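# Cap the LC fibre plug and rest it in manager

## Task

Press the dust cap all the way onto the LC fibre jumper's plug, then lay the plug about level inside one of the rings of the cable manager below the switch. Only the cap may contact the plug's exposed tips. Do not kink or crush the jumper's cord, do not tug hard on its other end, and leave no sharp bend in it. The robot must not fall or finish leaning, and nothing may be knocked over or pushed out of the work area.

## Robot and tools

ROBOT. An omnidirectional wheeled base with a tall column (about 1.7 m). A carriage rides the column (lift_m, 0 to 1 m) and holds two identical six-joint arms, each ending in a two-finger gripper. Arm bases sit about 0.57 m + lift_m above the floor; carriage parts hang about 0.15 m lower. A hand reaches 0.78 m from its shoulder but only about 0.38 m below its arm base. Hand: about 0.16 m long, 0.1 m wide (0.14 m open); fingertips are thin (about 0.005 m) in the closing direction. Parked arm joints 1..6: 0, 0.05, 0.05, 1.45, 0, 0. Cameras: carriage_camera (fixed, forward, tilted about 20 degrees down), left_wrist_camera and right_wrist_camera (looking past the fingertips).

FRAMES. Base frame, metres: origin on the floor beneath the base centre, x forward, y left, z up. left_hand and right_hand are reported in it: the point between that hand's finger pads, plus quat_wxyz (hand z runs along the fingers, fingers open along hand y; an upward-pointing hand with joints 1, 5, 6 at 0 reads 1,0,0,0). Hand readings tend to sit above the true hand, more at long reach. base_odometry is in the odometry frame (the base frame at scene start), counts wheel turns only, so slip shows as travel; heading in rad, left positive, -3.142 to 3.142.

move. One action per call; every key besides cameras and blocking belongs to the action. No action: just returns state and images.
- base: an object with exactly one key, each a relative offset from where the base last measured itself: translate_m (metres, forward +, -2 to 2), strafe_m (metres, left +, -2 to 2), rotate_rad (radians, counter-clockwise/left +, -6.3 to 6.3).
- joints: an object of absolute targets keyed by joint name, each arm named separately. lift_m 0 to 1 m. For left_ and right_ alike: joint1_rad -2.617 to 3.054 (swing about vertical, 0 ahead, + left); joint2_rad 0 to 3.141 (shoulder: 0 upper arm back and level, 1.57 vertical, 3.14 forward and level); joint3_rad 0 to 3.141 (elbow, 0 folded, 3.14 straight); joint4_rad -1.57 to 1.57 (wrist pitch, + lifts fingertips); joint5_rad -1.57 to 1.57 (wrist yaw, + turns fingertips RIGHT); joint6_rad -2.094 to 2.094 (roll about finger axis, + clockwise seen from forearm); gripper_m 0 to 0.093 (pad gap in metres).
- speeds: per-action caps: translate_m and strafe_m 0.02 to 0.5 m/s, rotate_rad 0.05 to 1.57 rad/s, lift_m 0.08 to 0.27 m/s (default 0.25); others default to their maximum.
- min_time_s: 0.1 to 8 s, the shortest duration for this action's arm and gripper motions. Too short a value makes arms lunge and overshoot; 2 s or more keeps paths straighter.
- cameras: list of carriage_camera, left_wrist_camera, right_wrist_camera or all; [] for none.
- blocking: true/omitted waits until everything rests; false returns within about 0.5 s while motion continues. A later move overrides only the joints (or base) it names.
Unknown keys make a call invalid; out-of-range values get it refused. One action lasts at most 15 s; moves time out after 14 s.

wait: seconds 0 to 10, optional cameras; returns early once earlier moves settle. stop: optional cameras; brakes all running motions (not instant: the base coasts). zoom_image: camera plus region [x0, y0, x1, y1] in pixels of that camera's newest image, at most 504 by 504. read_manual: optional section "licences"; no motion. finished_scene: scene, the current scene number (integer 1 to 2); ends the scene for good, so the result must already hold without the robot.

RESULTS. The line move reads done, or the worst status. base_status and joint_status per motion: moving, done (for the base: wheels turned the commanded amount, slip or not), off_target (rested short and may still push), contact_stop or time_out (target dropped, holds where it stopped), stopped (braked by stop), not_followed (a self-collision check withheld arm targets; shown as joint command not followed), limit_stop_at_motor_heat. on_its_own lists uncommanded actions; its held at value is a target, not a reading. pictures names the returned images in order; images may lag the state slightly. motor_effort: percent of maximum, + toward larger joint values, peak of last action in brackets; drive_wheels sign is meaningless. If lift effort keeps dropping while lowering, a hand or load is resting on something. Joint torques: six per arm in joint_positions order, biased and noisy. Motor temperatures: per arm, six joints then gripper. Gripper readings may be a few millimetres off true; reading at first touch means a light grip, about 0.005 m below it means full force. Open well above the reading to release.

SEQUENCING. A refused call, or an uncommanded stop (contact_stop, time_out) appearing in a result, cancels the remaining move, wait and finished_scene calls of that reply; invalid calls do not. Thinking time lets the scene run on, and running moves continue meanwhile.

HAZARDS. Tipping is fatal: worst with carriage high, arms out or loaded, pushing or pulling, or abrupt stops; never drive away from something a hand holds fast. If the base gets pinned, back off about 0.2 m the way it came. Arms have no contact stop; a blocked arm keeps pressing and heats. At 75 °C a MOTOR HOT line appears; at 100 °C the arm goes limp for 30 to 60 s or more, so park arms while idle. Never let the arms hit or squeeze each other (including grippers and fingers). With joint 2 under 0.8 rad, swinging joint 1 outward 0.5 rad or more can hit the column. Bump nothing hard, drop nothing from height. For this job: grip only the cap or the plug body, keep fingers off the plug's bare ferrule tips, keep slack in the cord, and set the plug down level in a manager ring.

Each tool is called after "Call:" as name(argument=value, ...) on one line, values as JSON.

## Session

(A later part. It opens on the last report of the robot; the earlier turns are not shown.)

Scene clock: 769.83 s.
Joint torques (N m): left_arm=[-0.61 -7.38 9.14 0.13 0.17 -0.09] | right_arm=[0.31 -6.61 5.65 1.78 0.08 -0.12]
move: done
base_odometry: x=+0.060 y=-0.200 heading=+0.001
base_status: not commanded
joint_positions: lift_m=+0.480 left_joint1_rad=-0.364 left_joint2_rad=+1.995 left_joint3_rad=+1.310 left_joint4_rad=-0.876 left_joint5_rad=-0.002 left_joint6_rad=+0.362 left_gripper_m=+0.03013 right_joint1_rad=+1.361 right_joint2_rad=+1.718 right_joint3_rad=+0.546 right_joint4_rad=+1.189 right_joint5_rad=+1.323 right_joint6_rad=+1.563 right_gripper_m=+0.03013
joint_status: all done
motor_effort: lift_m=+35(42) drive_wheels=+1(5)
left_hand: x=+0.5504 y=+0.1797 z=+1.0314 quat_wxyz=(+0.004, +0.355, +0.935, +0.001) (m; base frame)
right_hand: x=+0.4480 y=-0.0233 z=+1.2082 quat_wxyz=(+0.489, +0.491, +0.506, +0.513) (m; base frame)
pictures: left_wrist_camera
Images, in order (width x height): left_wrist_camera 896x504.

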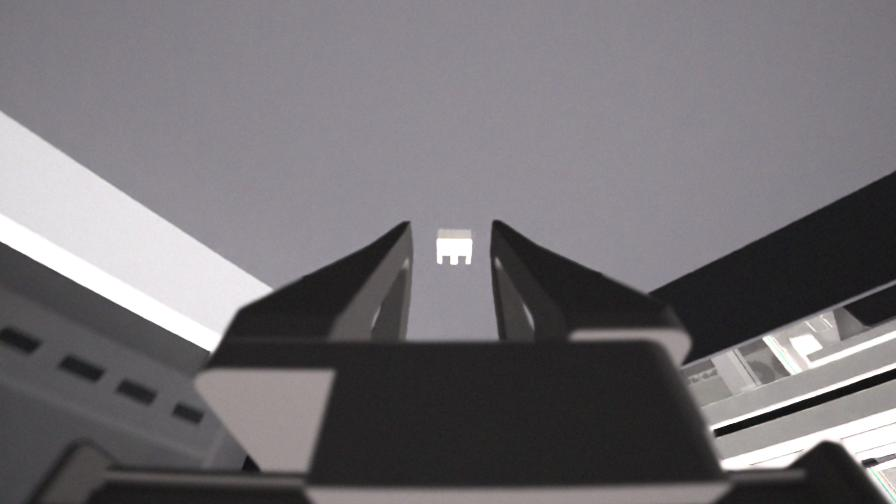

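Call:
move(joints={"lift_m": 0.4726}, speeds={"lift_m": 0.08}, cameras=["left_wrist_camera"])

Call:
zoom_image(camera="left_wrist_camera", region=[380, 160, 520, 300])

Scene clock: 777.10 s.
Joint torques (N m): left_arm=[-0.62 -8.12 8.68 0.14 0.18 -0.09] | right_arm=[0.29 -6.63 5.67 1.8 0.08 -0.12]
move: done
base_odometry: x=+0.060 y=-0.200 heading=+0.001
base_status: not commanded
joint_positions: lift_m=+0.473 left_joint1_rad=-0.364 left_joint2_rad=+2.004 left_joint3_rad=+1.314 left_joint4_rad=-0.880 left_joint5_rad=-0.001 left_joint6_rad=+0.362 left_gripper_m=+0.03013 right_joint1_rad=+1.361 right_joint2_rad=+1.718 right_joint3_rad=+0.546 right_joint4_rad=+1.188 right_joint5_rad=+1.323 right_joint6_rad=+1.563 right_gripper_m=+0.03013
joint_status: all done
motor_effort: lift_m=+34(36) drive_wheels=+3(6)
left_hand: x=+0.5502 y=+0.1796 z=+1.0222 quat_wxyz=(+0.001, +0.355, +0.935, +0.001) (m; base frame)
right_hand: x=+0.4480 y=-0.0233 z=+1.2008 quat_wxyz=(+0.489, +0.491, +0.507, +0.512) (m; base frame)
pictures: left_wrist_camera
Images, in order (width x height): left_wrist_camera 896x504.

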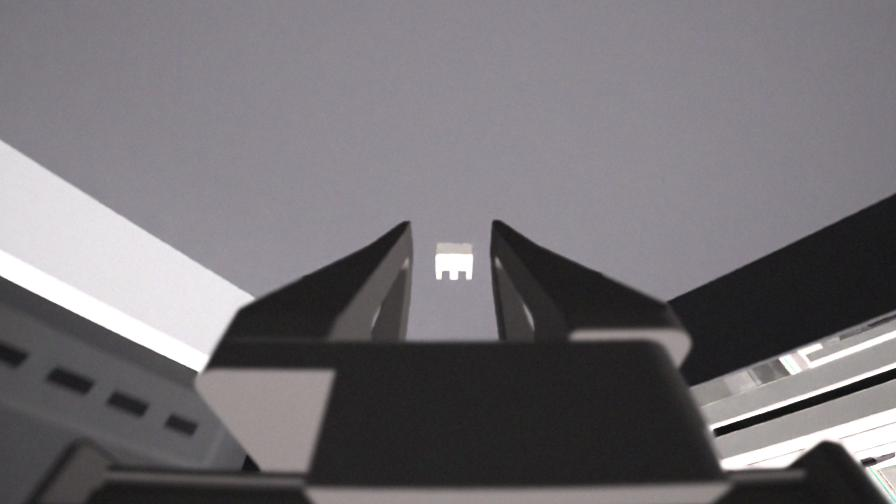

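Scaled by 3.600 from the camera's 896x504 image, which has a finer 1280x720 frame.

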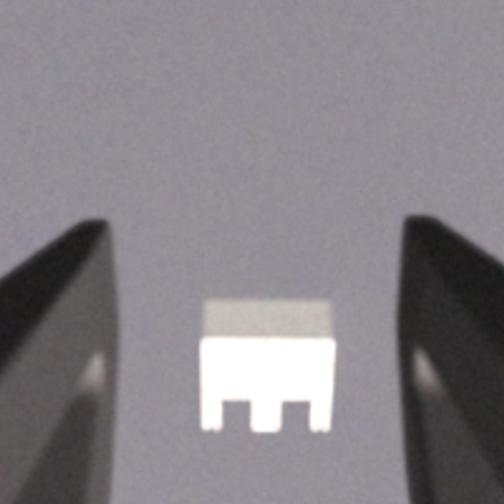

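Call:
move(joints={"left_gripper_m": 0.010}, min_time_s=1.5, cameras=["left_wrist_camera"])

Call:
zoom_image(camera="left_wrist_camera", region=[380, 160, 520, 300])

Scene clock: 787.83 s.
Joint torques (N m): left_arm=[-0.62 -8.14 8.68 0.14 0.17 -0.09] | right_arm=[0.31 -6.64 5.67 1.79 0.08 -0.12]
move: done
base_odometry: x=+0.060 y=-0.200 heading=+0.001
base_status: not commanded
joint_positions: lift_m=+0.473 left_joint1_rad=-0.364 left_joint2_rad=+2.004 left_joint3_rad=+1.314 left_joint4_rad=-0.880 left_joint5_rad=-0.001 left_joint6_rad=+0.361 left_gripper_m=+0.01022 right_joint1_rad=+1.361 right_joint2_rad=+1.718 right_joint3_rad=+0.546 right_joint4_rad=+1.188 right_joint5_rad=+1.323 right_joint6_rad=+1.563 right_gripper_m=+0.03013
joint_status: all done
motor_effort: lift_m=+34(34) drive_wheels=+2(7)
left_hand: x=+0.5502 y=+0.1796 z=+1.0222 quat_wxyz=(+0.001, +0.355, +0.935, +0.001) (m; base frame)
right_hand: x=+0.4480 y=-0.0233 z=+1.2008 quat_wxyz=(+0.489, +0.491, +0.507, +0.512) (m; base frame)
pictures: left_wrist_camera
Images, in order (width x height): left_wrist_camera 896x504.

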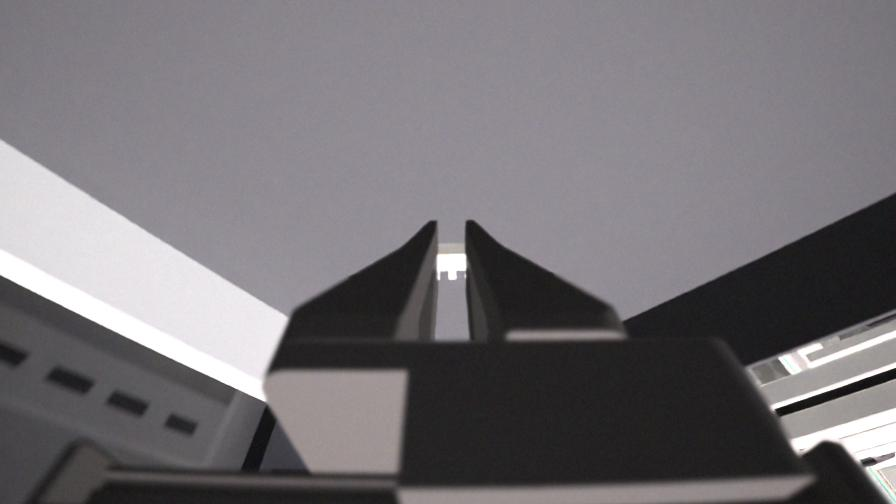

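Scaled by 3.600 from the camera's 896x504 image, which has a finer 1280x720 frame.

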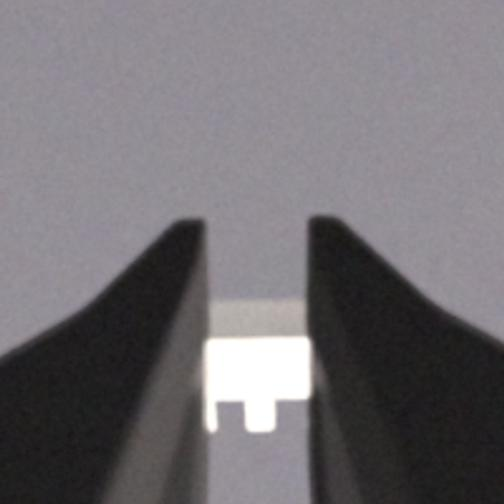

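Call:
move(joints={"left_gripper_m": 0.030}, min_time_s=0.8)

Call:
move(joints={"lift_m": 0.4666}, speeds={"lift_m": 0.08}, cameras=["left_wrist_camera"])

Call:
zoom_image(camera="left_wrist_camera", region=[380, 160, 520, 300])

Scene clock: 807.87 s.
Joint torques (N m): left_arm=[-0.62 -8.16 8.69 0.15 0.18 -0.08] | right_arm=[0.29 -6.63 5.68 1.79 0.08 -0.12]
move: done
base_odometry: x=+0.060 y=-0.200 heading=+0.001
base_status: not commanded
joint_positions: lift_m=+0.473 left_joint1_rad=-0.364 left_joint2_rad=+2.004 left_joint3_rad=+1.314 left_joint4_rad=-0.880 left_joint5_rad=-0.001 left_joint6_rad=+0.361 left_gripper_m=+0.02989 right_joint1_rad=+1.361 right_joint2_rad=+1.718 right_joint3_rad=+0.546 right_joint4_rad=+1.188 right_joint5_rad=+1.323 right_joint6_rad=+1.563 right_gripper_m=+0.03013
joint_status: all done
motor_effort: lift_m=+34(34) drive_wheels=+3(7)
left_hand: x=+0.5502 y=+0.1796 z=+1.0222 quat_wxyz=(+0.001, +0.355, +0.935, +0.001) (m; base frame)
right_hand: x=+0.4480 y=-0.0233 z=+1.2008 quat_wxyz=(+0.489, +0.491, +0.507, +0.512) (m; base frame)
pictures: none

Scene clock: 808.33 s.
Joint torques (N m): left_arm=[-0.61 -8.16 7.47 0.3 0.17 -0.08] | right_arm=[0.32 -6.57 5.65 1.79 0.08 -0.12]
move: done
base_odometry: x=+0.060 y=-0.200 heading=+0.001
base_status: not commanded
joint_positions: lift_m=+0.467 left_joint1_rad=-0.364 left_joint2_rad=+2.004 left_joint3_rad=+1.329 left_joint4_rad=-0.894 left_joint5_rad=+0.000 left_joint6_rad=+0.361 left_gripper_m=+0.02990 right_joint1_rad=+1.361 right_joint2_rad=+1.718 right_joint3_rad=+0.546 right_joint4_rad=+1.187 right_joint5_rad=+1.323 right_joint6_rad=+1.563 right_gripper_m=+0.03013
joint_status: all done
motor_effort: lift_m=+33(33) drive_wheels=+1(5)
left_hand: x=+0.5516 y=+0.1789 z=+1.0196 quat_wxyz=(+0.001, +0.355, +0.935, +0.000) (m; base frame)
right_hand: x=+0.4480 y=-0.0233 z=+1.1948 quat_wxyz=(+0.489, +0.491, +0.507, +0.512) (m; base frame)
pictures: left_wrist_camera
Images, in order (width x height): left_wrist_camera 896x504.

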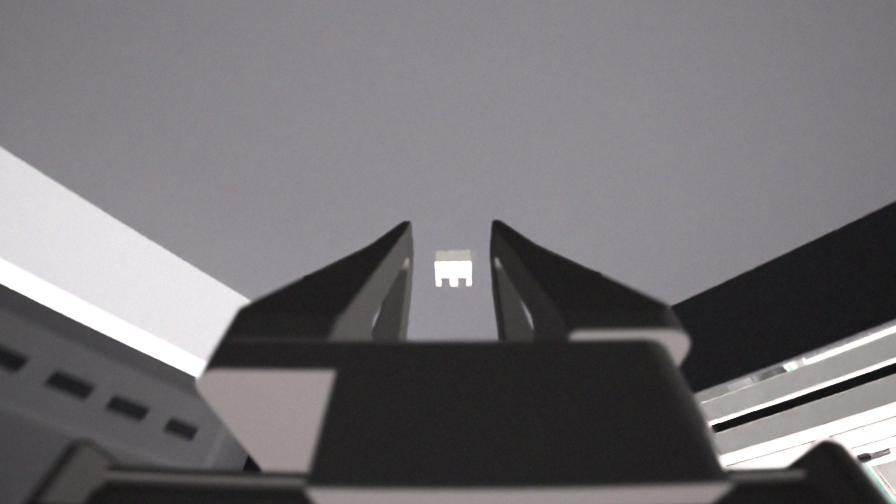

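Scaled by 3.600 from the camera's 896x504 image, which has a finer 1280x720 frame.

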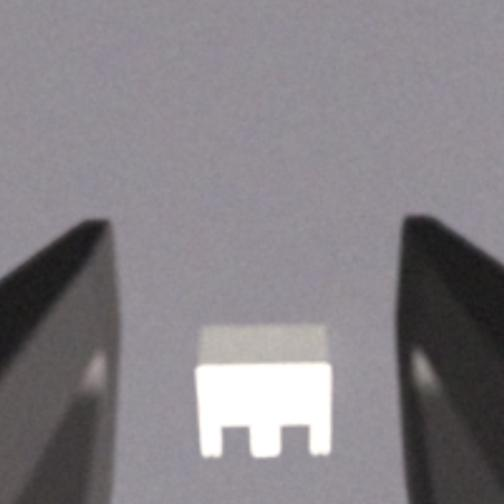

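Call:
move(joints={"lift_m": 0.482}, speeds={"lift_m": 0.08})

Call:
move(joints={"left_joint1_rad": -0.343, "left_joint2_rad": 1.957, "left_joint3_rad": 1.250, "left_joint4_rad": -0.8435, "left_joint6_rad": 0.384}, min_time_s=1, cameras=["left_wrist_camera"])

Call:
zoom_image(camera="left_wrist_camera", region=[380, 160, 520, 300])

Scene clock: 832.70 s.
Joint torques (N m): left_arm=[-0.61 -8.46 7.42 0.27 0.16 -0.09] | right_arm=[0.34 -6.63 5.65 1.78 0.08 -0.12]
move: done
base_odometry: x=+0.060 y=-0.200 heading=+0.001
base_status: not commanded
joint_positions: lift_m=+0.482 left_joint1_rad=-0.364 left_joint2_rad=+2.008 left_joint3_rad=+1.329 left_joint4_rad=-0.893 left_joint5_rad=+0.000 left_joint6_rad=+0.361 left_gripper_m=+0.02990 right_joint1_rad=+1.361 right_joint2_rad=+1.718 right_joint3_rad=+0.546 right_joint4_rad=+1.189 right_joint5_rad=+1.323 right_joint6_rad=+1.563 right_gripper_m=+0.03013
joint_status: all done
motor_effort: lift_m=+35(42) drive_wheels=+4(6)
left_hand: x=+0.5515 y=+0.1790 z=+1.0335 quat_wxyz=(-0.001, +0.355, +0.935, +0.000) (m; base frame)
right_hand: x=+0.4480 y=-0.0233 z=+1.2102 quat_wxyz=(+0.489, +0.491, +0.506, +0.513) (m; base frame)
pictures: none

Scene clock: 834.00 s.
Joint torques (N m): left_arm=[0.69 -11.64 5.01 0.36 0.17 0.12] | right_arm=[0.31 -6.61 5.65 1.79 0.08 -0.13]
move: done
base_odometry: x=+0.060 y=-0.200 heading=+0.001
base_status: not commanded
joint_positions: lift_m=+0.482 left_joint1_rad=-0.350 left_joint2_rad=+1.994 left_joint3_rad=+1.264 left_joint4_rad=-0.858 left_joint5_rad=+0.000 left_joint6_rad=+0.373 left_gripper_m=+0.02990 right_joint1_rad=+1.361 right_joint2_rad=+1.718 right_joint3_rad=+0.546 right_joint4_rad=+1.189 right_joint5_rad=+1.323 right_joint6_rad=+1.563 right_gripper_m=+0.03013
joint_status: all done
motor_effort: lift_m=+35(35) drive_wheels=+3(5)
left_hand: x=+0.5410 y=+0.1879 z=+1.0236 quat_wxyz=(-0.008, +0.354, +0.935, +0.000) (m; base frame)
right_hand: x=+0.4480 y=-0.0233 z=+1.2102 quat_wxyz=(+0.489, +0.491, +0.506, +0.513) (m; base frame)
pictures: left_wrist_camera
Images, in order (width x height): left_wrist_camera 896x504.

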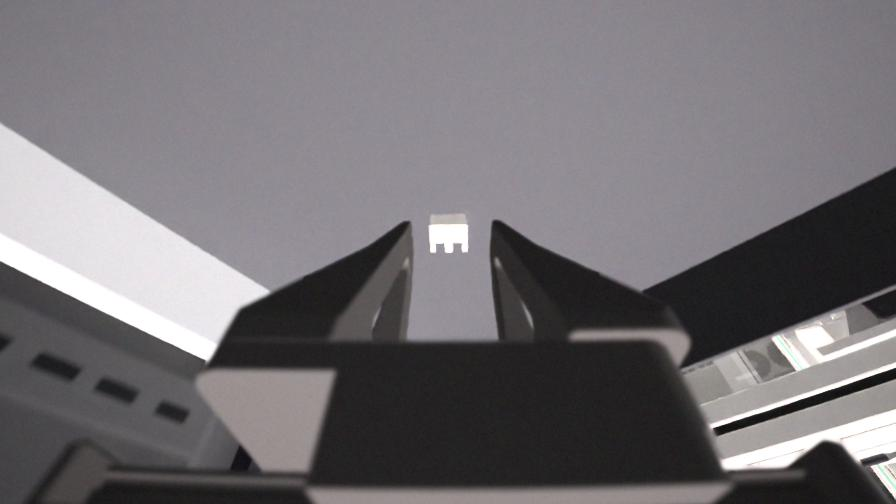

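Scaled by 3.600 from the camera's 896x504 image, which has a finer 1280x720 frame.

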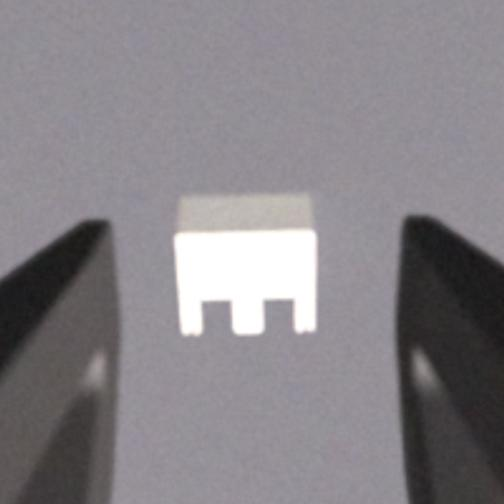

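Call:
move(joints={"lift_m": 0.4795}, speeds={"lift_m": 0.08})

Call:
move(joints={"left_gripper_m": 0.0150}, min_time_s=1)

Call:
move(joints={"left_gripper_m": 0.009}, min_time_s=1.2, cameras=["left_wrist_camera"])

Call:
zoom_image(camera="left_wrist_camera", region=[380, 160, 520, 300])

Scene clock: 842.40 s.
Joint torques (N m): left_arm=[0.66 -11.32 5.18 0.35 0.17 0.12] | right_arm=[0.28 -6.63 5.67 1.79 0.08 -0.13]
Motor temperatures (°C): left_arm=[29 47 46 30 29 33 32] | right_arm=[31 39 43 41 31 30 33]
move: done
base_odometry: x=+0.060 y=-0.200 heading=+0.001
base_status: not commanded
joint_positions: lift_m=+0.480 left_joint1_rad=-0.350 left_joint2_rad=+1.991 left_joint3_rad=+1.263 left_joint4_rad=-0.855 left_joint5_rad=+0.000 left_joint6_rad=+0.373 left_gripper_m=+0.02990 right_joint1_rad=+1.361 right_joint2_rad=+1.718 right_joint3_rad=+0.546 right_joint4_rad=+1.188 right_joint5_rad=+1.323 right_joint6_rad=+1.563 right_gripper_m=+0.03013
joint_status: all done
motor_effort: lift_m=+34(34) drive_wheels=+1(5)
left_hand: x=+0.5415 y=+0.1878 z=+1.0219 quat_wxyz=(-0.006, +0.354, +0.935, +0.000) (m; base frame)
right_hand: x=+0.4480 y=-0.0233 z=+1.2076 quat_wxyz=(+0.489, +0.491, +0.507, +0.512) (m; base frame)
pictures: none

Scene clock: 843.70 s.
Joint torques (N m): left_arm=[0.68 -11.34 5.18 0.35 0.17 0.11] | right_arm=[0.32 -6.64 5.68 1.79 0.08 -0.12]
move: done
base_odometry: x=+0.060 y=-0.200 heading=+0.001
base_status: not commanded
joint_positions: lift_m=+0.480 left_joint1_rad=-0.350 left_joint2_rad=+1.991 left_joint3_rad=+1.263 left_joint4_rad=-0.855 left_joint5_rad=+0.000 left_joint6_rad=+0.373 left_gripper_m=+0.01513 right_joint1_rad=+1.361 right_joint2_rad=+1.718 right_joint3_rad=+0.546 right_joint4_rad=+1.188 right_joint5_rad=+1.323 right_joint6_rad=+1.563 right_gripper_m=+0.03013
joint_status: all done
motor_effort: lift_m=+33(34) drive_wheels=+2(7)
left_hand: x=+0.5415 y=+0.1878 z=+1.0219 quat_wxyz=(-0.006, +0.354, +0.935, +0.000) (m; base frame)
right_hand: x=+0.4480 y=-0.0233 z=+1.2076 quat_wxyz=(+0.489, +0.491, +0.507, +0.512) (m; base frame)
pictures: none

Scene clock: 845.20 s.
Joint torques (N m): left_arm=[0.66 -11.36 5.16 0.35 0.16 0.12] | right_arm=[0.32 -6.64 5.68 1.79 0.08 -0.13]
move: done
base_odometry: x=+0.060 y=-0.200 heading=+0.001
base_status: not commanded
joint_positions: lift_m=+0.480 left_joint1_rad=-0.350 left_joint2_rad=+1.991 left_joint3_rad=+1.263 left_joint4_rad=-0.855 left_joint5_rad=+0.000 left_joint6_rad=+0.373 left_gripper_m=+0.01252 right_joint1_rad=+1.361 right_joint2_rad=+1.718 right_joint3_rad=+0.546 right_joint4_rad=+1.188 right_joint5_rad=+1.323 right_joint6_rad=+1.563 right_gripper_m=+0.03013
joint_status: all done
motor_effort: lift_m=+33(34) drive_wheels=+3(6)
left_hand: x=+0.5415 y=+0.1878 z=+1.0219 quat_wxyz=(-0.006, +0.354, +0.935, +0.000) (m; base frame)
right_hand: x=+0.4480 y=-0.0233 z=+1.2076 quat_wxyz=(+0.489, +0.491, +0.507, +0.512) (m; base frame)
pictures: left_wrist_camera
Images, in order (width x height): left_wrist_camera 896x504.

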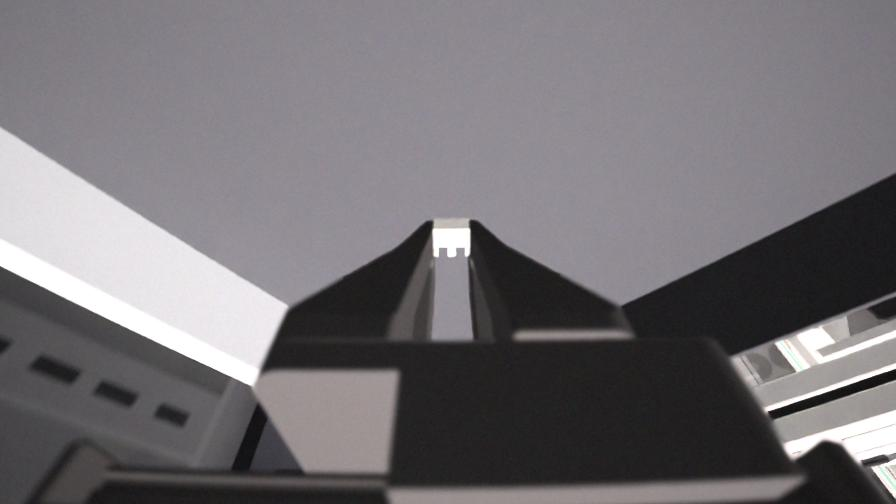

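Scaled by 3.600 from the camera's 896x504 image, which has a finer 1280x720 frame.

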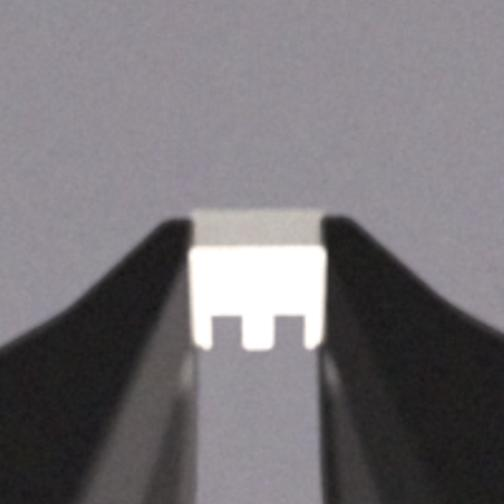

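Call:
move(joints={"lift_m": 0.50}, speeds={"lift_m": 0.08}, cameras=["left_wrist_camera"])

Call:
zoom_image(camera="left_wrist_camera", region=[380, 160, 520, 300])

Scene clock: 993.47 s.
Joint torques (N m): left_arm=[0.68 -10.99 5.44 0.33 0.17 0.11] | right_arm=[0.31 -6.67 5.67 1.78 0.08 -0.12]
Motor temperatures (°C): left_arm=[29 54 44 30 29 33 35] | right_arm=[31 39 43 41 31 30 33]
move: done
base_odometry: x=+0.060 y=-0.200 heading=+0.001
base_status: not commanded
joint_positions: lift_m=+0.500 left_joint1_rad=-0.350 left_joint2_rad=+1.987 left_joint3_rad=+1.260 left_joint4_rad=-0.853 left_joint5_rad=+0.000 left_joint6_rad=+0.373 left_gripper_m=+0.01252 right_joint1_rad=+1.361 right_joint2_rad=+1.718 right_joint3_rad=+0.546 right_joint4_rad=+1.189 right_joint5_rad=+1.323 right_joint6_rad=+1.563 right_gripper_m=+0.03013
joint_status: all done
motor_effort: lift_m=+36(44) drive_wheels=+4(5)
left_hand: x=+0.5415 y=+0.1878 z=+1.0430 quat_wxyz=(-0.005, +0.354, +0.935, +0.000) (m; base frame)
right_hand: x=+0.4480 y=-0.0233 z=+1.2280 quat_wxyz=(+0.489, +0.491, +0.507, +0.513) (m; base frame)
pictures: left_wrist_camera
Images, in order (width x height): left_wrist_camera 896x504.

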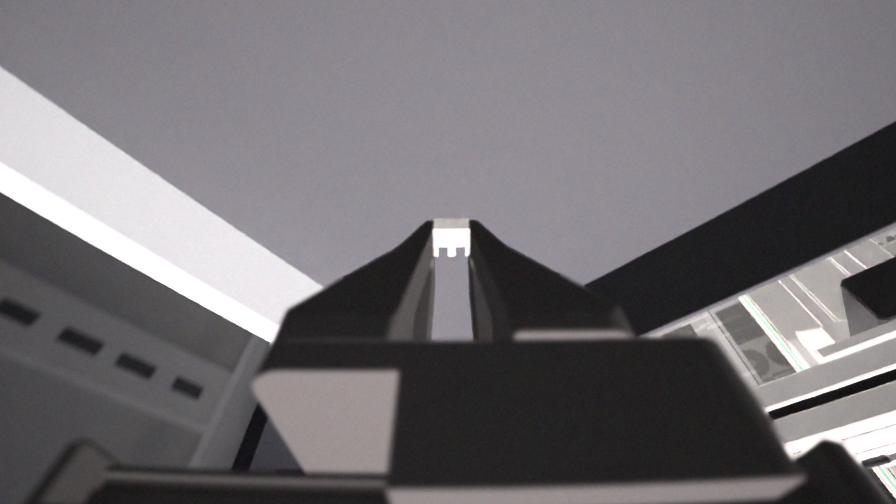

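Scaled by 3.600 from the camera's 896x504 image, which has a finer 1280x720 frame.

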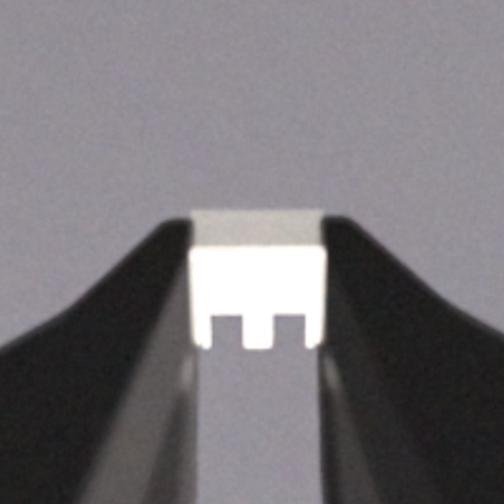

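Call:
move(joints={"left_joint1_rad": -0.35, "left_joint2_rad": 1.60, "left_joint3_rad": 0.85, "left_joint4_rad": -0.82, "left_joint6_rad": 0.373}, min_time_s=2)

Call:
move(joints={"left_joint1_rad": -0.249, "left_joint2_rad": 1.276, "left_joint3_rad": 1.227, "left_joint4_rad": -1.521, "left_joint6_rad": -0.2, "lift_m": 0.52}, min_time_s=2.5, cameras=["carriage_camera", "right_wrist_camera", "left_wrist_camera"])

Scene clock: 1008.60 s.
Joint torques (N m): left_arm=[0.08 -7.95 4.49 -0.29 0.17 0.01] | right_arm=[0.31 -6.65 5.67 1.79 0.08 -0.12]
move: off_target
base_odometry: x=+0.060 y=-0.200 heading=+0.001
base_status: not commanded
joint_positions: lift_m=+0.500 left_joint1_rad=-0.350 left_joint2_rad=+1.628 left_joint3_rad=+0.871 left_joint4_rad=-0.759 left_joint5_rad=+0.000 left_joint6_rad=+0.373 left_gripper_m=+0.01251 right_joint1_rad=+1.361 right_joint2_rad=+1.718 right_joint3_rad=+0.546 right_joint4_rad=+1.189 right_joint5_rad=+1.323 right_joint6_rad=+1.563 right_gripper_m=+0.03013
joint_status: left_joint4_rad off_target (ended at -0.759, target -0.820); the others done
motor_effort: lift_m=+36(36) drive_wheels=+2(7)
left_hand: x=+0.4671 y=+0.2150 z=+1.0587 quat_wxyz=(+0.028, +0.354, +0.935, +0.000) (m; base frame)
right_hand: x=+0.4480 y=-0.0233 z=+1.2280 quat_wxyz=(+0.489, +0.491, +0.507, +0.513) (m; base frame)
pictures: none

Scene clock: 1011.40 s.
Joint torques (N m): left_arm=[0.7 -4.51 9.66 0.04 0.13 -0.09] | right_arm=[0.32 -6.64 5.65 1.76 0.07 -0.13]
move: done
base_odometry: x=+0.060 y=-0.200 heading=+0.001
base_status: not commanded
joint_positions: lift_m=+0.520 left_joint1_rad=-0.258 left_joint2_rad=+1.293 left_joint3_rad=+1.194 left_joint4_rad=-1.507 left_joint5_rad=+0.000 left_joint6_rad=-0.188 left_gripper_m=+0.01251 right_joint1_rad=+1.361 right_joint2_rad=+1.718 right_joint3_rad=+0.546 right_joint4_rad=+1.191 right_joint5_rad=+1.323 right_joint6_rad=+1.564 right_gripper_m=+0.03013
joint_status: all done
motor_effort: lift_m=+35(43) drive_wheels=+1(7)
left_hand: x=+0.3976 y=+0.2589 z=+1.2291 quat_wxyz=(-0.017, +0.035, +0.999, +0.004) (m; base frame)
right_hand: x=+0.4480 y=-0.0233 z=+1.2483 quat_wxyz=(+0.489, +0.492, +0.506, +0.513) (m; base frame)
pictures: carriage_camera, left_wrist_camera, right_wrist_camera
Images, in order (width x height): carriage_camera 896x504, left_wrist_camera 896x504, right_wrist_camera 896x504.

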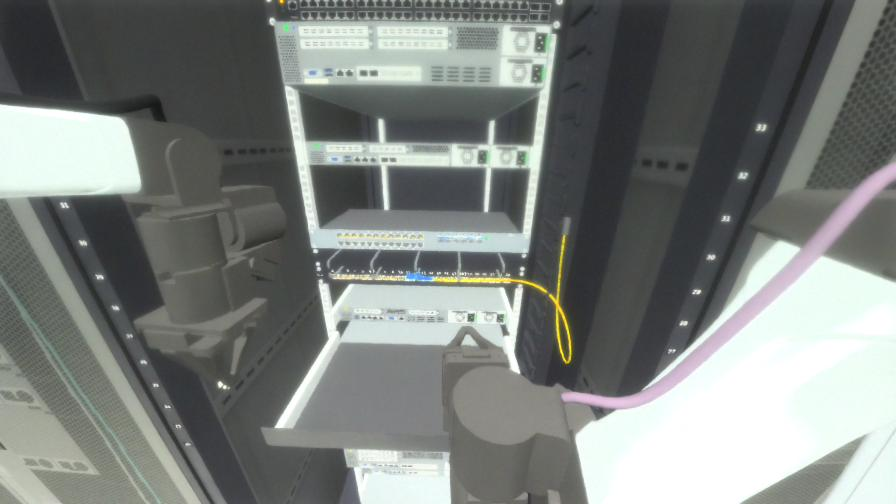

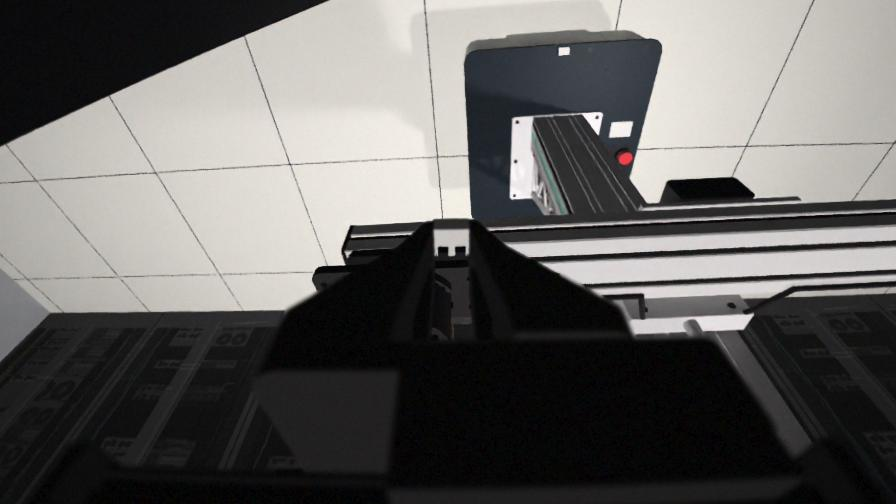

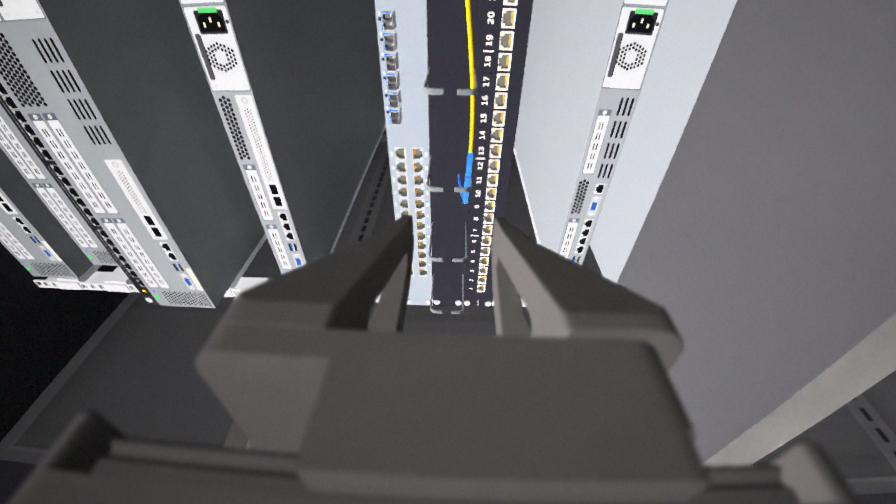

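Call:
move(joints={"lift_m": 0.562})

Call:
move(joints={"right_joint1_rad": 1.0805, "right_joint2_rad": 2.262, "right_joint3_rad": 0.918, "right_joint4_rad": 1.509, "right_joint5_rad": 0.984, "right_joint6_rad": 1.425}, min_time_s=2.5, cameras=["right_wrist_camera", "carriage_camera"])

Call:
zoom_image(camera="right_wrist_camera", region=[348, 60, 600, 312])

Scene clock: 1041.77 s.
Joint torques (N m): left_arm=[0.75 -3.89 8.75 0.11 0.12 -0.1] | right_arm=[0.29 -6.61 5.65 1.74 0.08 -0.13]
Motor temperatures (°C): left_arm=[29 48 46 30 29 33 35] | right_arm=[31 39 43 42 31 30 33]
move: done
base_odometry: x=+0.060 y=-0.200 heading=+0.001
base_status: not commanded
joint_positions: lift_m=+0.562 left_joint1_rad=-0.258 left_joint2_rad=+1.286 left_joint3_rad=+1.205 left_joint4_rad=-1.512 left_joint5_rad=+0.000 left_joint6_rad=-0.189 left_gripper_m=+0.01251 right_joint1_rad=+1.361 right_joint2_rad=+1.718 right_joint3_rad=+0.546 right_joint4_rad=+1.192 right_joint5_rad=+1.323 right_joint6_rad=+1.564 right_gripper_m=+0.03013
joint_status: all done
motor_effort: lift_m=+35(42) drive_wheels=+3(7)
left_hand: x=+0.3985 y=+0.2586 z=+1.2749 quat_wxyz=(-0.011, +0.034, +0.999, +0.002) (m; base frame)
right_hand: x=+0.4480 y=-0.0233 z=+1.2904 quat_wxyz=(+0.488, +0.492, +0.505, +0.514) (m; base frame)
pictures: none

Scene clock: 1044.57 s.
Joint torques (N m): left_arm=[0.73 -3.92 8.7 0.11 0.13 -0.09] | right_arm=[-0.53 -9.46 5.74 2.07 -0.18 -0.32]
move: done
base_odometry: x=+0.060 y=-0.200 heading=+0.001
base_status: not commanded
joint_positions: lift_m=+0.562 left_joint1_rad=-0.258 left_joint2_rad=+1.286 left_joint3_rad=+1.205 left_joint4_rad=-1.512 left_joint5_rad=+0.000 left_joint6_rad=-0.190 left_gripper_m=+0.01251 right_joint1_rad=+1.086 right_joint2_rad=+2.245 right_joint3_rad=+0.901 right_joint4_rad=+1.505 right_joint5_rad=+0.994 right_joint6_rad=+1.435 right_gripper_m=+0.03013
joint_status: all done
motor_effort: lift_m=+35(36) drive_wheels=+2(6)
left_hand: x=+0.3985 y=+0.2586 z=+1.2749 quat_wxyz=(-0.011, +0.034, +0.999, +0.002) (m; base frame)
right_hand: x=+0.5611 y=+0.0364 z=+1.2375 quat_wxyz=(+0.499, +0.457, +0.498, +0.543) (m; base frame)
pictures: carriage_camera, right_wrist_camera
Images, in order (width x height): carriage_camera 896x504, right_wrist_camera 896x504.

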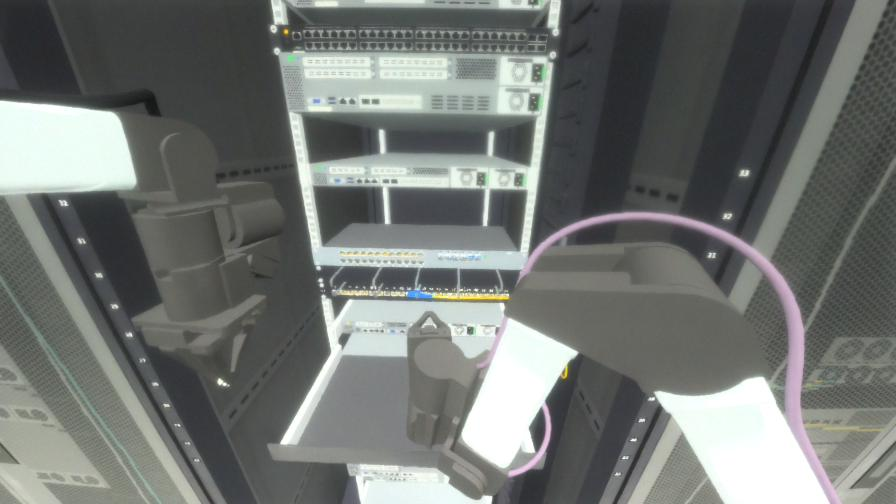

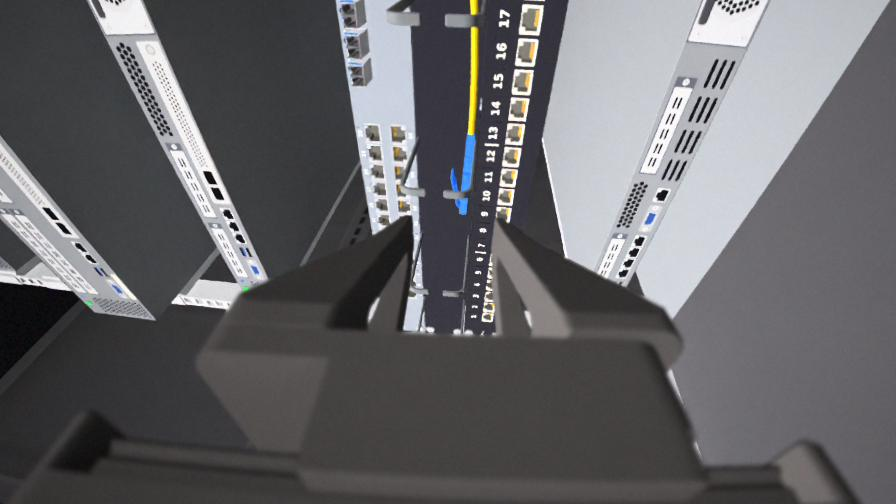

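Scaled by 2.000 from the camera's 896x504 image, which has a finer 1280x720 frame.

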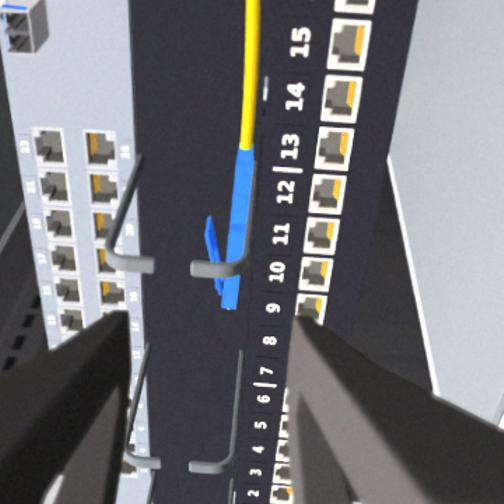

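Call:
move(joints={"right_joint1_rad": 0.9925, "right_joint2_rad": 2.306, "right_joint3_rad": 1.0194, "right_joint4_rad": 1.4155, "right_joint5_rad": 0.897, "right_joint6_rad": 1.461}, min_time_s=2, cameras=["right_wrist_camera"])

Call:
zoom_image(camera="right_wrist_camera", region=[348, 60, 600, 312])

Scene clock: 1093.03 s.
Joint torques (N m): left_arm=[0.73 -3.97 8.72 0.11 0.13 -0.09] | right_arm=[-0.59 -10.09 6.2 1.97 -0.18 -0.09]
move: done
base_odometry: x=+0.060 y=-0.200 heading=+0.001
base_status: not commanded
joint_positions: lift_m=+0.562 left_joint1_rad=-0.258 left_joint2_rad=+1.286 left_joint3_rad=+1.205 left_joint4_rad=-1.512 left_joint5_rad=+0.000 left_joint6_rad=-0.189 left_gripper_m=+0.01251 right_joint1_rad=+0.998 right_joint2_rad=+2.288 right_joint3_rad=+1.001 right_joint4_rad=+1.431 right_joint5_rad=+0.907 right_joint6_rad=+1.450 right_gripper_m=+0.03013
joint_status: all done
motor_effort: lift_m=+35(36) drive_wheels=+0(6)
left_hand: x=+0.3985 y=+0.2586 z=+1.2749 quat_wxyz=(-0.011, +0.034, +0.999, +0.002) (m; base frame)
right_hand: x=+0.6010 y=+0.0381 z=+1.2362 quat_wxyz=(+0.501, +0.455, +0.499, +0.542) (m; base frame)
pictures: right_wrist_camera
Images, in order (width x height): right_wrist_camera 896x504.

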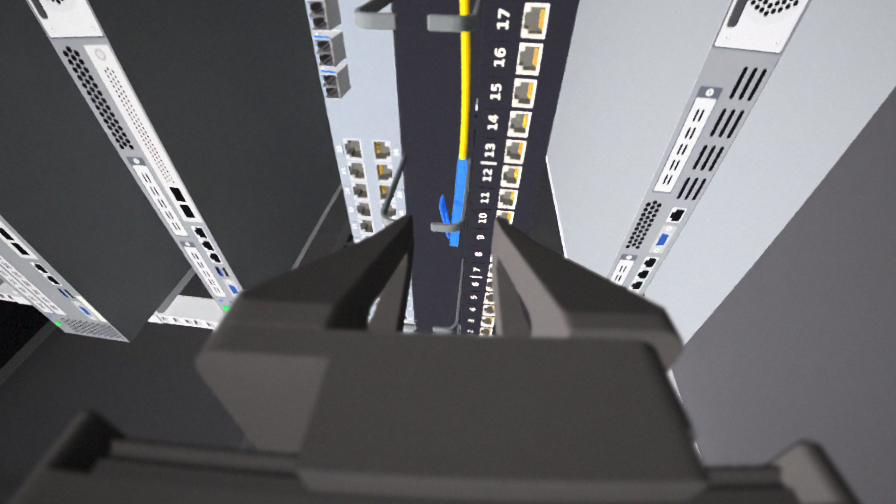

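Scaled by 2.000 from the camera's 896x504 image, which has a finer 1280x720 frame.

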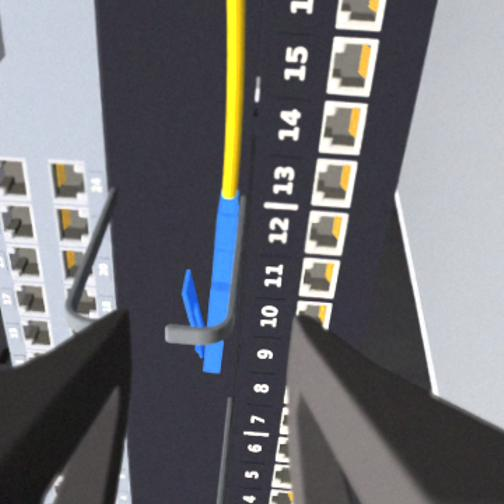

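Call:
move(joints={"right_joint1_rad": 0.922, "right_joint2_rad": 2.349, "right_joint3_rad": 1.126, "right_joint4_rad": 1.340, "right_joint5_rad": 0.827, "right_joint6_rad": 1.476}, min_time_s=2, cameras=["right_wrist_camera"])

Call:
zoom_image(camera="right_wrist_camera", region=[348, 120, 560, 332])

Scene clock: 1104.10 s.
Joint torques (N m): left_arm=[0.73 -3.95 8.73 0.11 0.13 -0.09] | right_arm=[-0.61 -10.71 6.68 2.02 -0.17 -0.1]
move: done
base_odometry: x=+0.060 y=-0.200 heading=+0.001
base_status: not commanded
joint_positions: lift_m=+0.562 left_joint1_rad=-0.258 left_joint2_rad=+1.286 left_joint3_rad=+1.205 left_joint4_rad=-1.512 left_joint5_rad=+0.000 left_joint6_rad=-0.189 left_gripper_m=+0.01251 right_joint1_rad=+0.928 right_joint2_rad=+2.330 right_joint3_rad=+1.107 right_joint4_rad=+1.356 right_joint5_rad=+0.837 right_joint6_rad=+1.466 right_gripper_m=+0.03013
joint_status: all done
motor_effort: lift_m=+35(36) drive_wheels=+2(6)
left_hand: x=+0.3985 y=+0.2586 z=+1.2749 quat_wxyz=(-0.011, +0.034, +0.999, +0.002) (m; base frame)
right_hand: x=+0.6368 y=+0.0401 z=+1.2361 quat_wxyz=(+0.500, +0.455, +0.499, +0.542) (m; base frame)
pictures: right_wrist_camera
Images, in order (width x height): right_wrist_camera 896x504.

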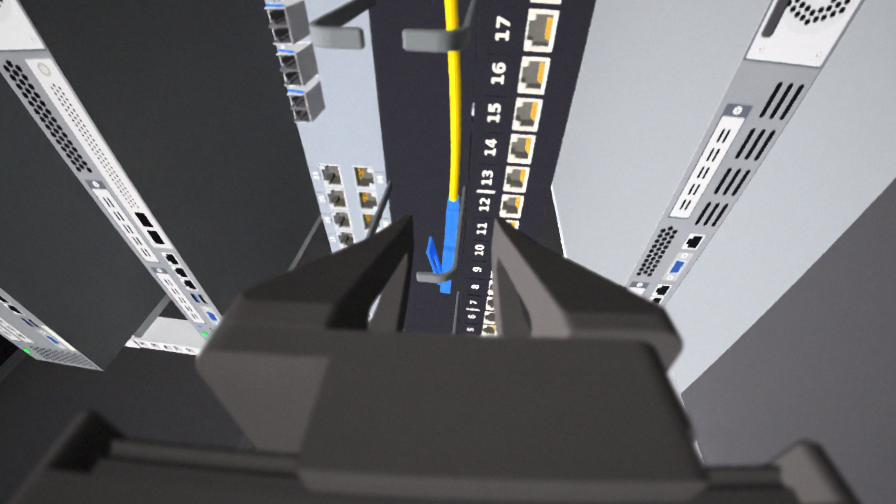

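Scaled by 2.377 from the camera's 896x504 image, which has a finer 1280x720 frame.

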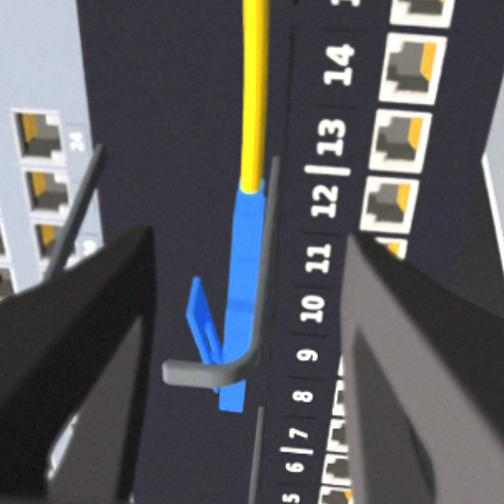

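Call:
move(joints={"right_gripper_m": 0.009}, min_time_s=1, cameras=["right_wrist_camera"])

Call:
zoom_image(camera="right_wrist_camera", region=[378, 150, 528, 300])

Scene clock: 1153.60 s.
Joint torques (N m): left_arm=[0.75 -3.93 8.75 0.11 0.12 -0.09] | right_arm=[-0.61 -10.71 6.68 2.02 -0.17 -0.1]
Motor temperatures (°C): left_arm=[29 43 48 30 29 33 36] | right_arm=[31 47 44 45 31 30 33]
move: done
base_odometry: x=+0.060 y=-0.200 heading=+0.001
base_status: not commanded
joint_positions: lift_m=+0.562 left_joint1_rad=-0.258 left_joint2_rad=+1.286 left_joint3_rad=+1.205 left_joint4_rad=-1.512 left_joint5_rad=+0.000 left_joint6_rad=-0.189 left_gripper_m=+0.01251 right_joint1_rad=+0.928 right_joint2_rad=+2.330 right_joint3_rad=+1.107 right_joint4_rad=+1.355 right_joint5_rad=+0.837 right_joint6_rad=+1.466 right_gripper_m=+0.00914
joint_status: all done
motor_effort: lift_m=+36(36) drive_wheels=+4(4)
left_hand: x=+0.3985 y=+0.2586 z=+1.2749 quat_wxyz=(-0.011, +0.034, +0.999, +0.002) (m; base frame)
right_hand: x=+0.6368 y=+0.0401 z=+1.2361 quat_wxyz=(+0.500, +0.455, +0.499, +0.542) (m; base frame)
pictures: right_wrist_camera
Images, in order (width x height): right_wrist_camera 896x504.

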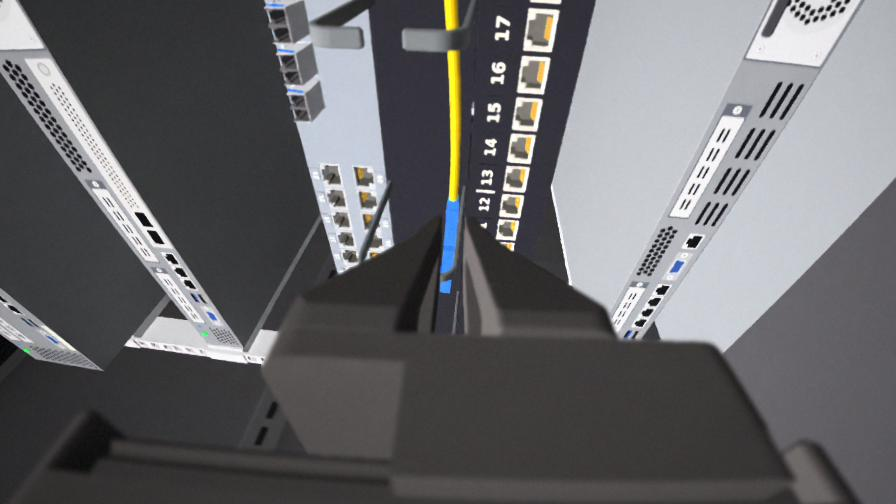

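Scaled by 3.360 from the camera's 896x504 image, which has a finer 1280x720 frame.

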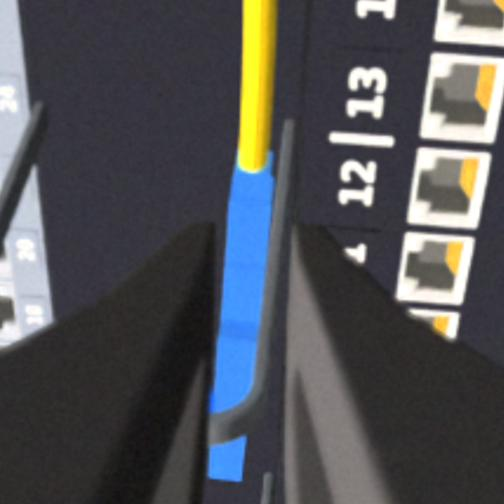

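Call:
move(joints={"right_gripper_m": 0.0042}, min_time_s=1, cameras=["right_wrist_camera"])

Call:
zoom_image(camera="right_wrist_camera", region=[378, 150, 528, 300])

Scene clock: 1158.70 s.
Joint torques (N m): left_arm=[0.75 -3.95 8.73 0.11 0.13 -0.09] | right_arm=[-0.59 -10.73 6.67 2.02 -0.17 -0.1]
move: done
base_odometry: x=+0.060 y=-0.200 heading=+0.001
base_status: not commanded
joint_positions: lift_m=+0.562 left_joint1_rad=-0.258 left_joint2_rad=+1.286 left_joint3_rad=+1.205 left_joint4_rad=-1.512 left_joint5_rad=+0.000 left_joint6_rad=-0.189 left_gripper_m=+0.01251 right_joint1_rad=+0.928 right_joint2_rad=+2.330 right_joint3_rad=+1.107 right_joint4_rad=+1.355 right_joint5_rad=+0.837 right_joint6_rad=+1.466 right_gripper_m=+0.00434
joint_status: all done
motor_effort: lift_m=+35(36) drive_wheels=+0(6)
left_hand: x=+0.3985 y=+0.2586 z=+1.2749 quat_wxyz=(-0.011, +0.034, +0.999, +0.002) (m; base frame)
right_hand: x=+0.6368 y=+0.0401 z=+1.2361 quat_wxyz=(+0.500, +0.455, +0.499, +0.542) (m; base frame)
pictures: right_wrist_camera
Images, in order (width x height): right_wrist_camera 896x504.

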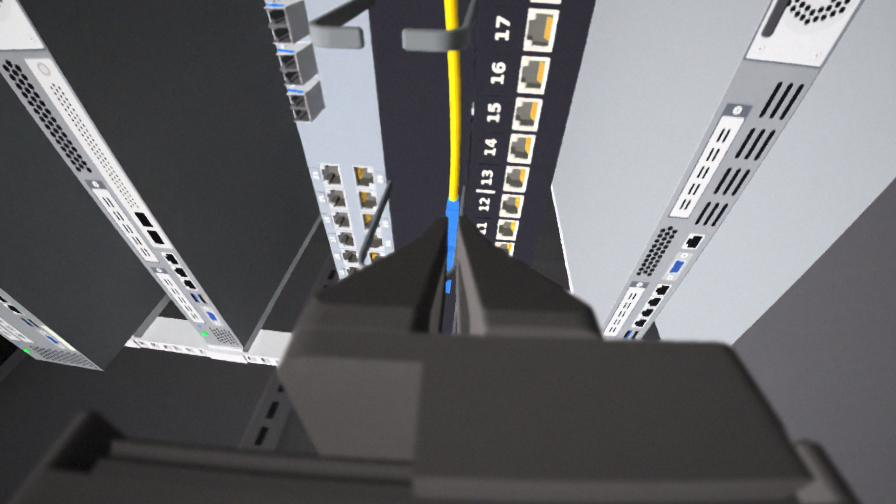

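Scaled by 3.360 from the camera's 896x504 image, which has a finer 1280x720 frame.

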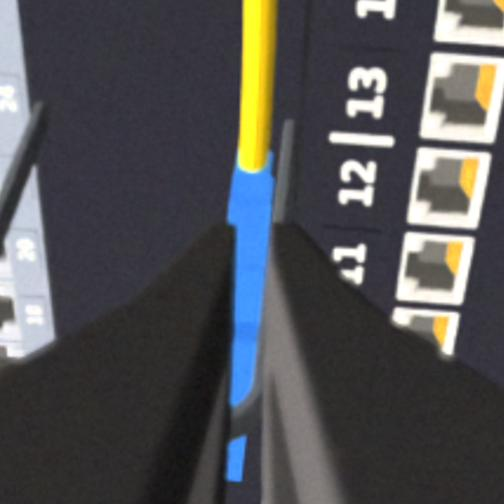

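Call:
move(joints={"right_gripper_m": 0.0030}, min_time_s=1)

Scene clock: 1164.33 s.
Joint torques (N m): left_arm=[0.73 -3.95 8.7 0.11 0.12 -0.09] | right_arm=[-0.61 -10.69 6.67 2.02 -0.16 -0.1]
move: done
base_odometry: x=+0.060 y=-0.200 heading=+0.001
base_status: not commanded
joint_positions: lift_m=+0.562 left_joint1_rad=-0.258 left_joint2_rad=+1.286 left_joint3_rad=+1.205 left_joint4_rad=-1.512 left_joint5_rad=+0.000 left_joint6_rad=-0.189 left_gripper_m=+0.01251 right_joint1_rad=+0.928 right_joint2_rad=+2.330 right_joint3_rad=+1.107 right_joint4_rad=+1.355 right_joint5_rad=+0.837 right_joint6_rad=+1.466 right_gripper_m=+0.00313
joint_status: all done
motor_effort: lift_m=+35(36) drive_wheels=+7(7)
left_hand: x=+0.3985 y=+0.2586 z=+1.2749 quat_wxyz=(-0.011, +0.034, +0.999, +0.002) (m; base frame)
right_hand: x=+0.6368 y=+0.0401 z=+1.2361 quat_wxyz=(+0.500, +0.455, +0.499, +0.542) (m; base frame)
pictures: none


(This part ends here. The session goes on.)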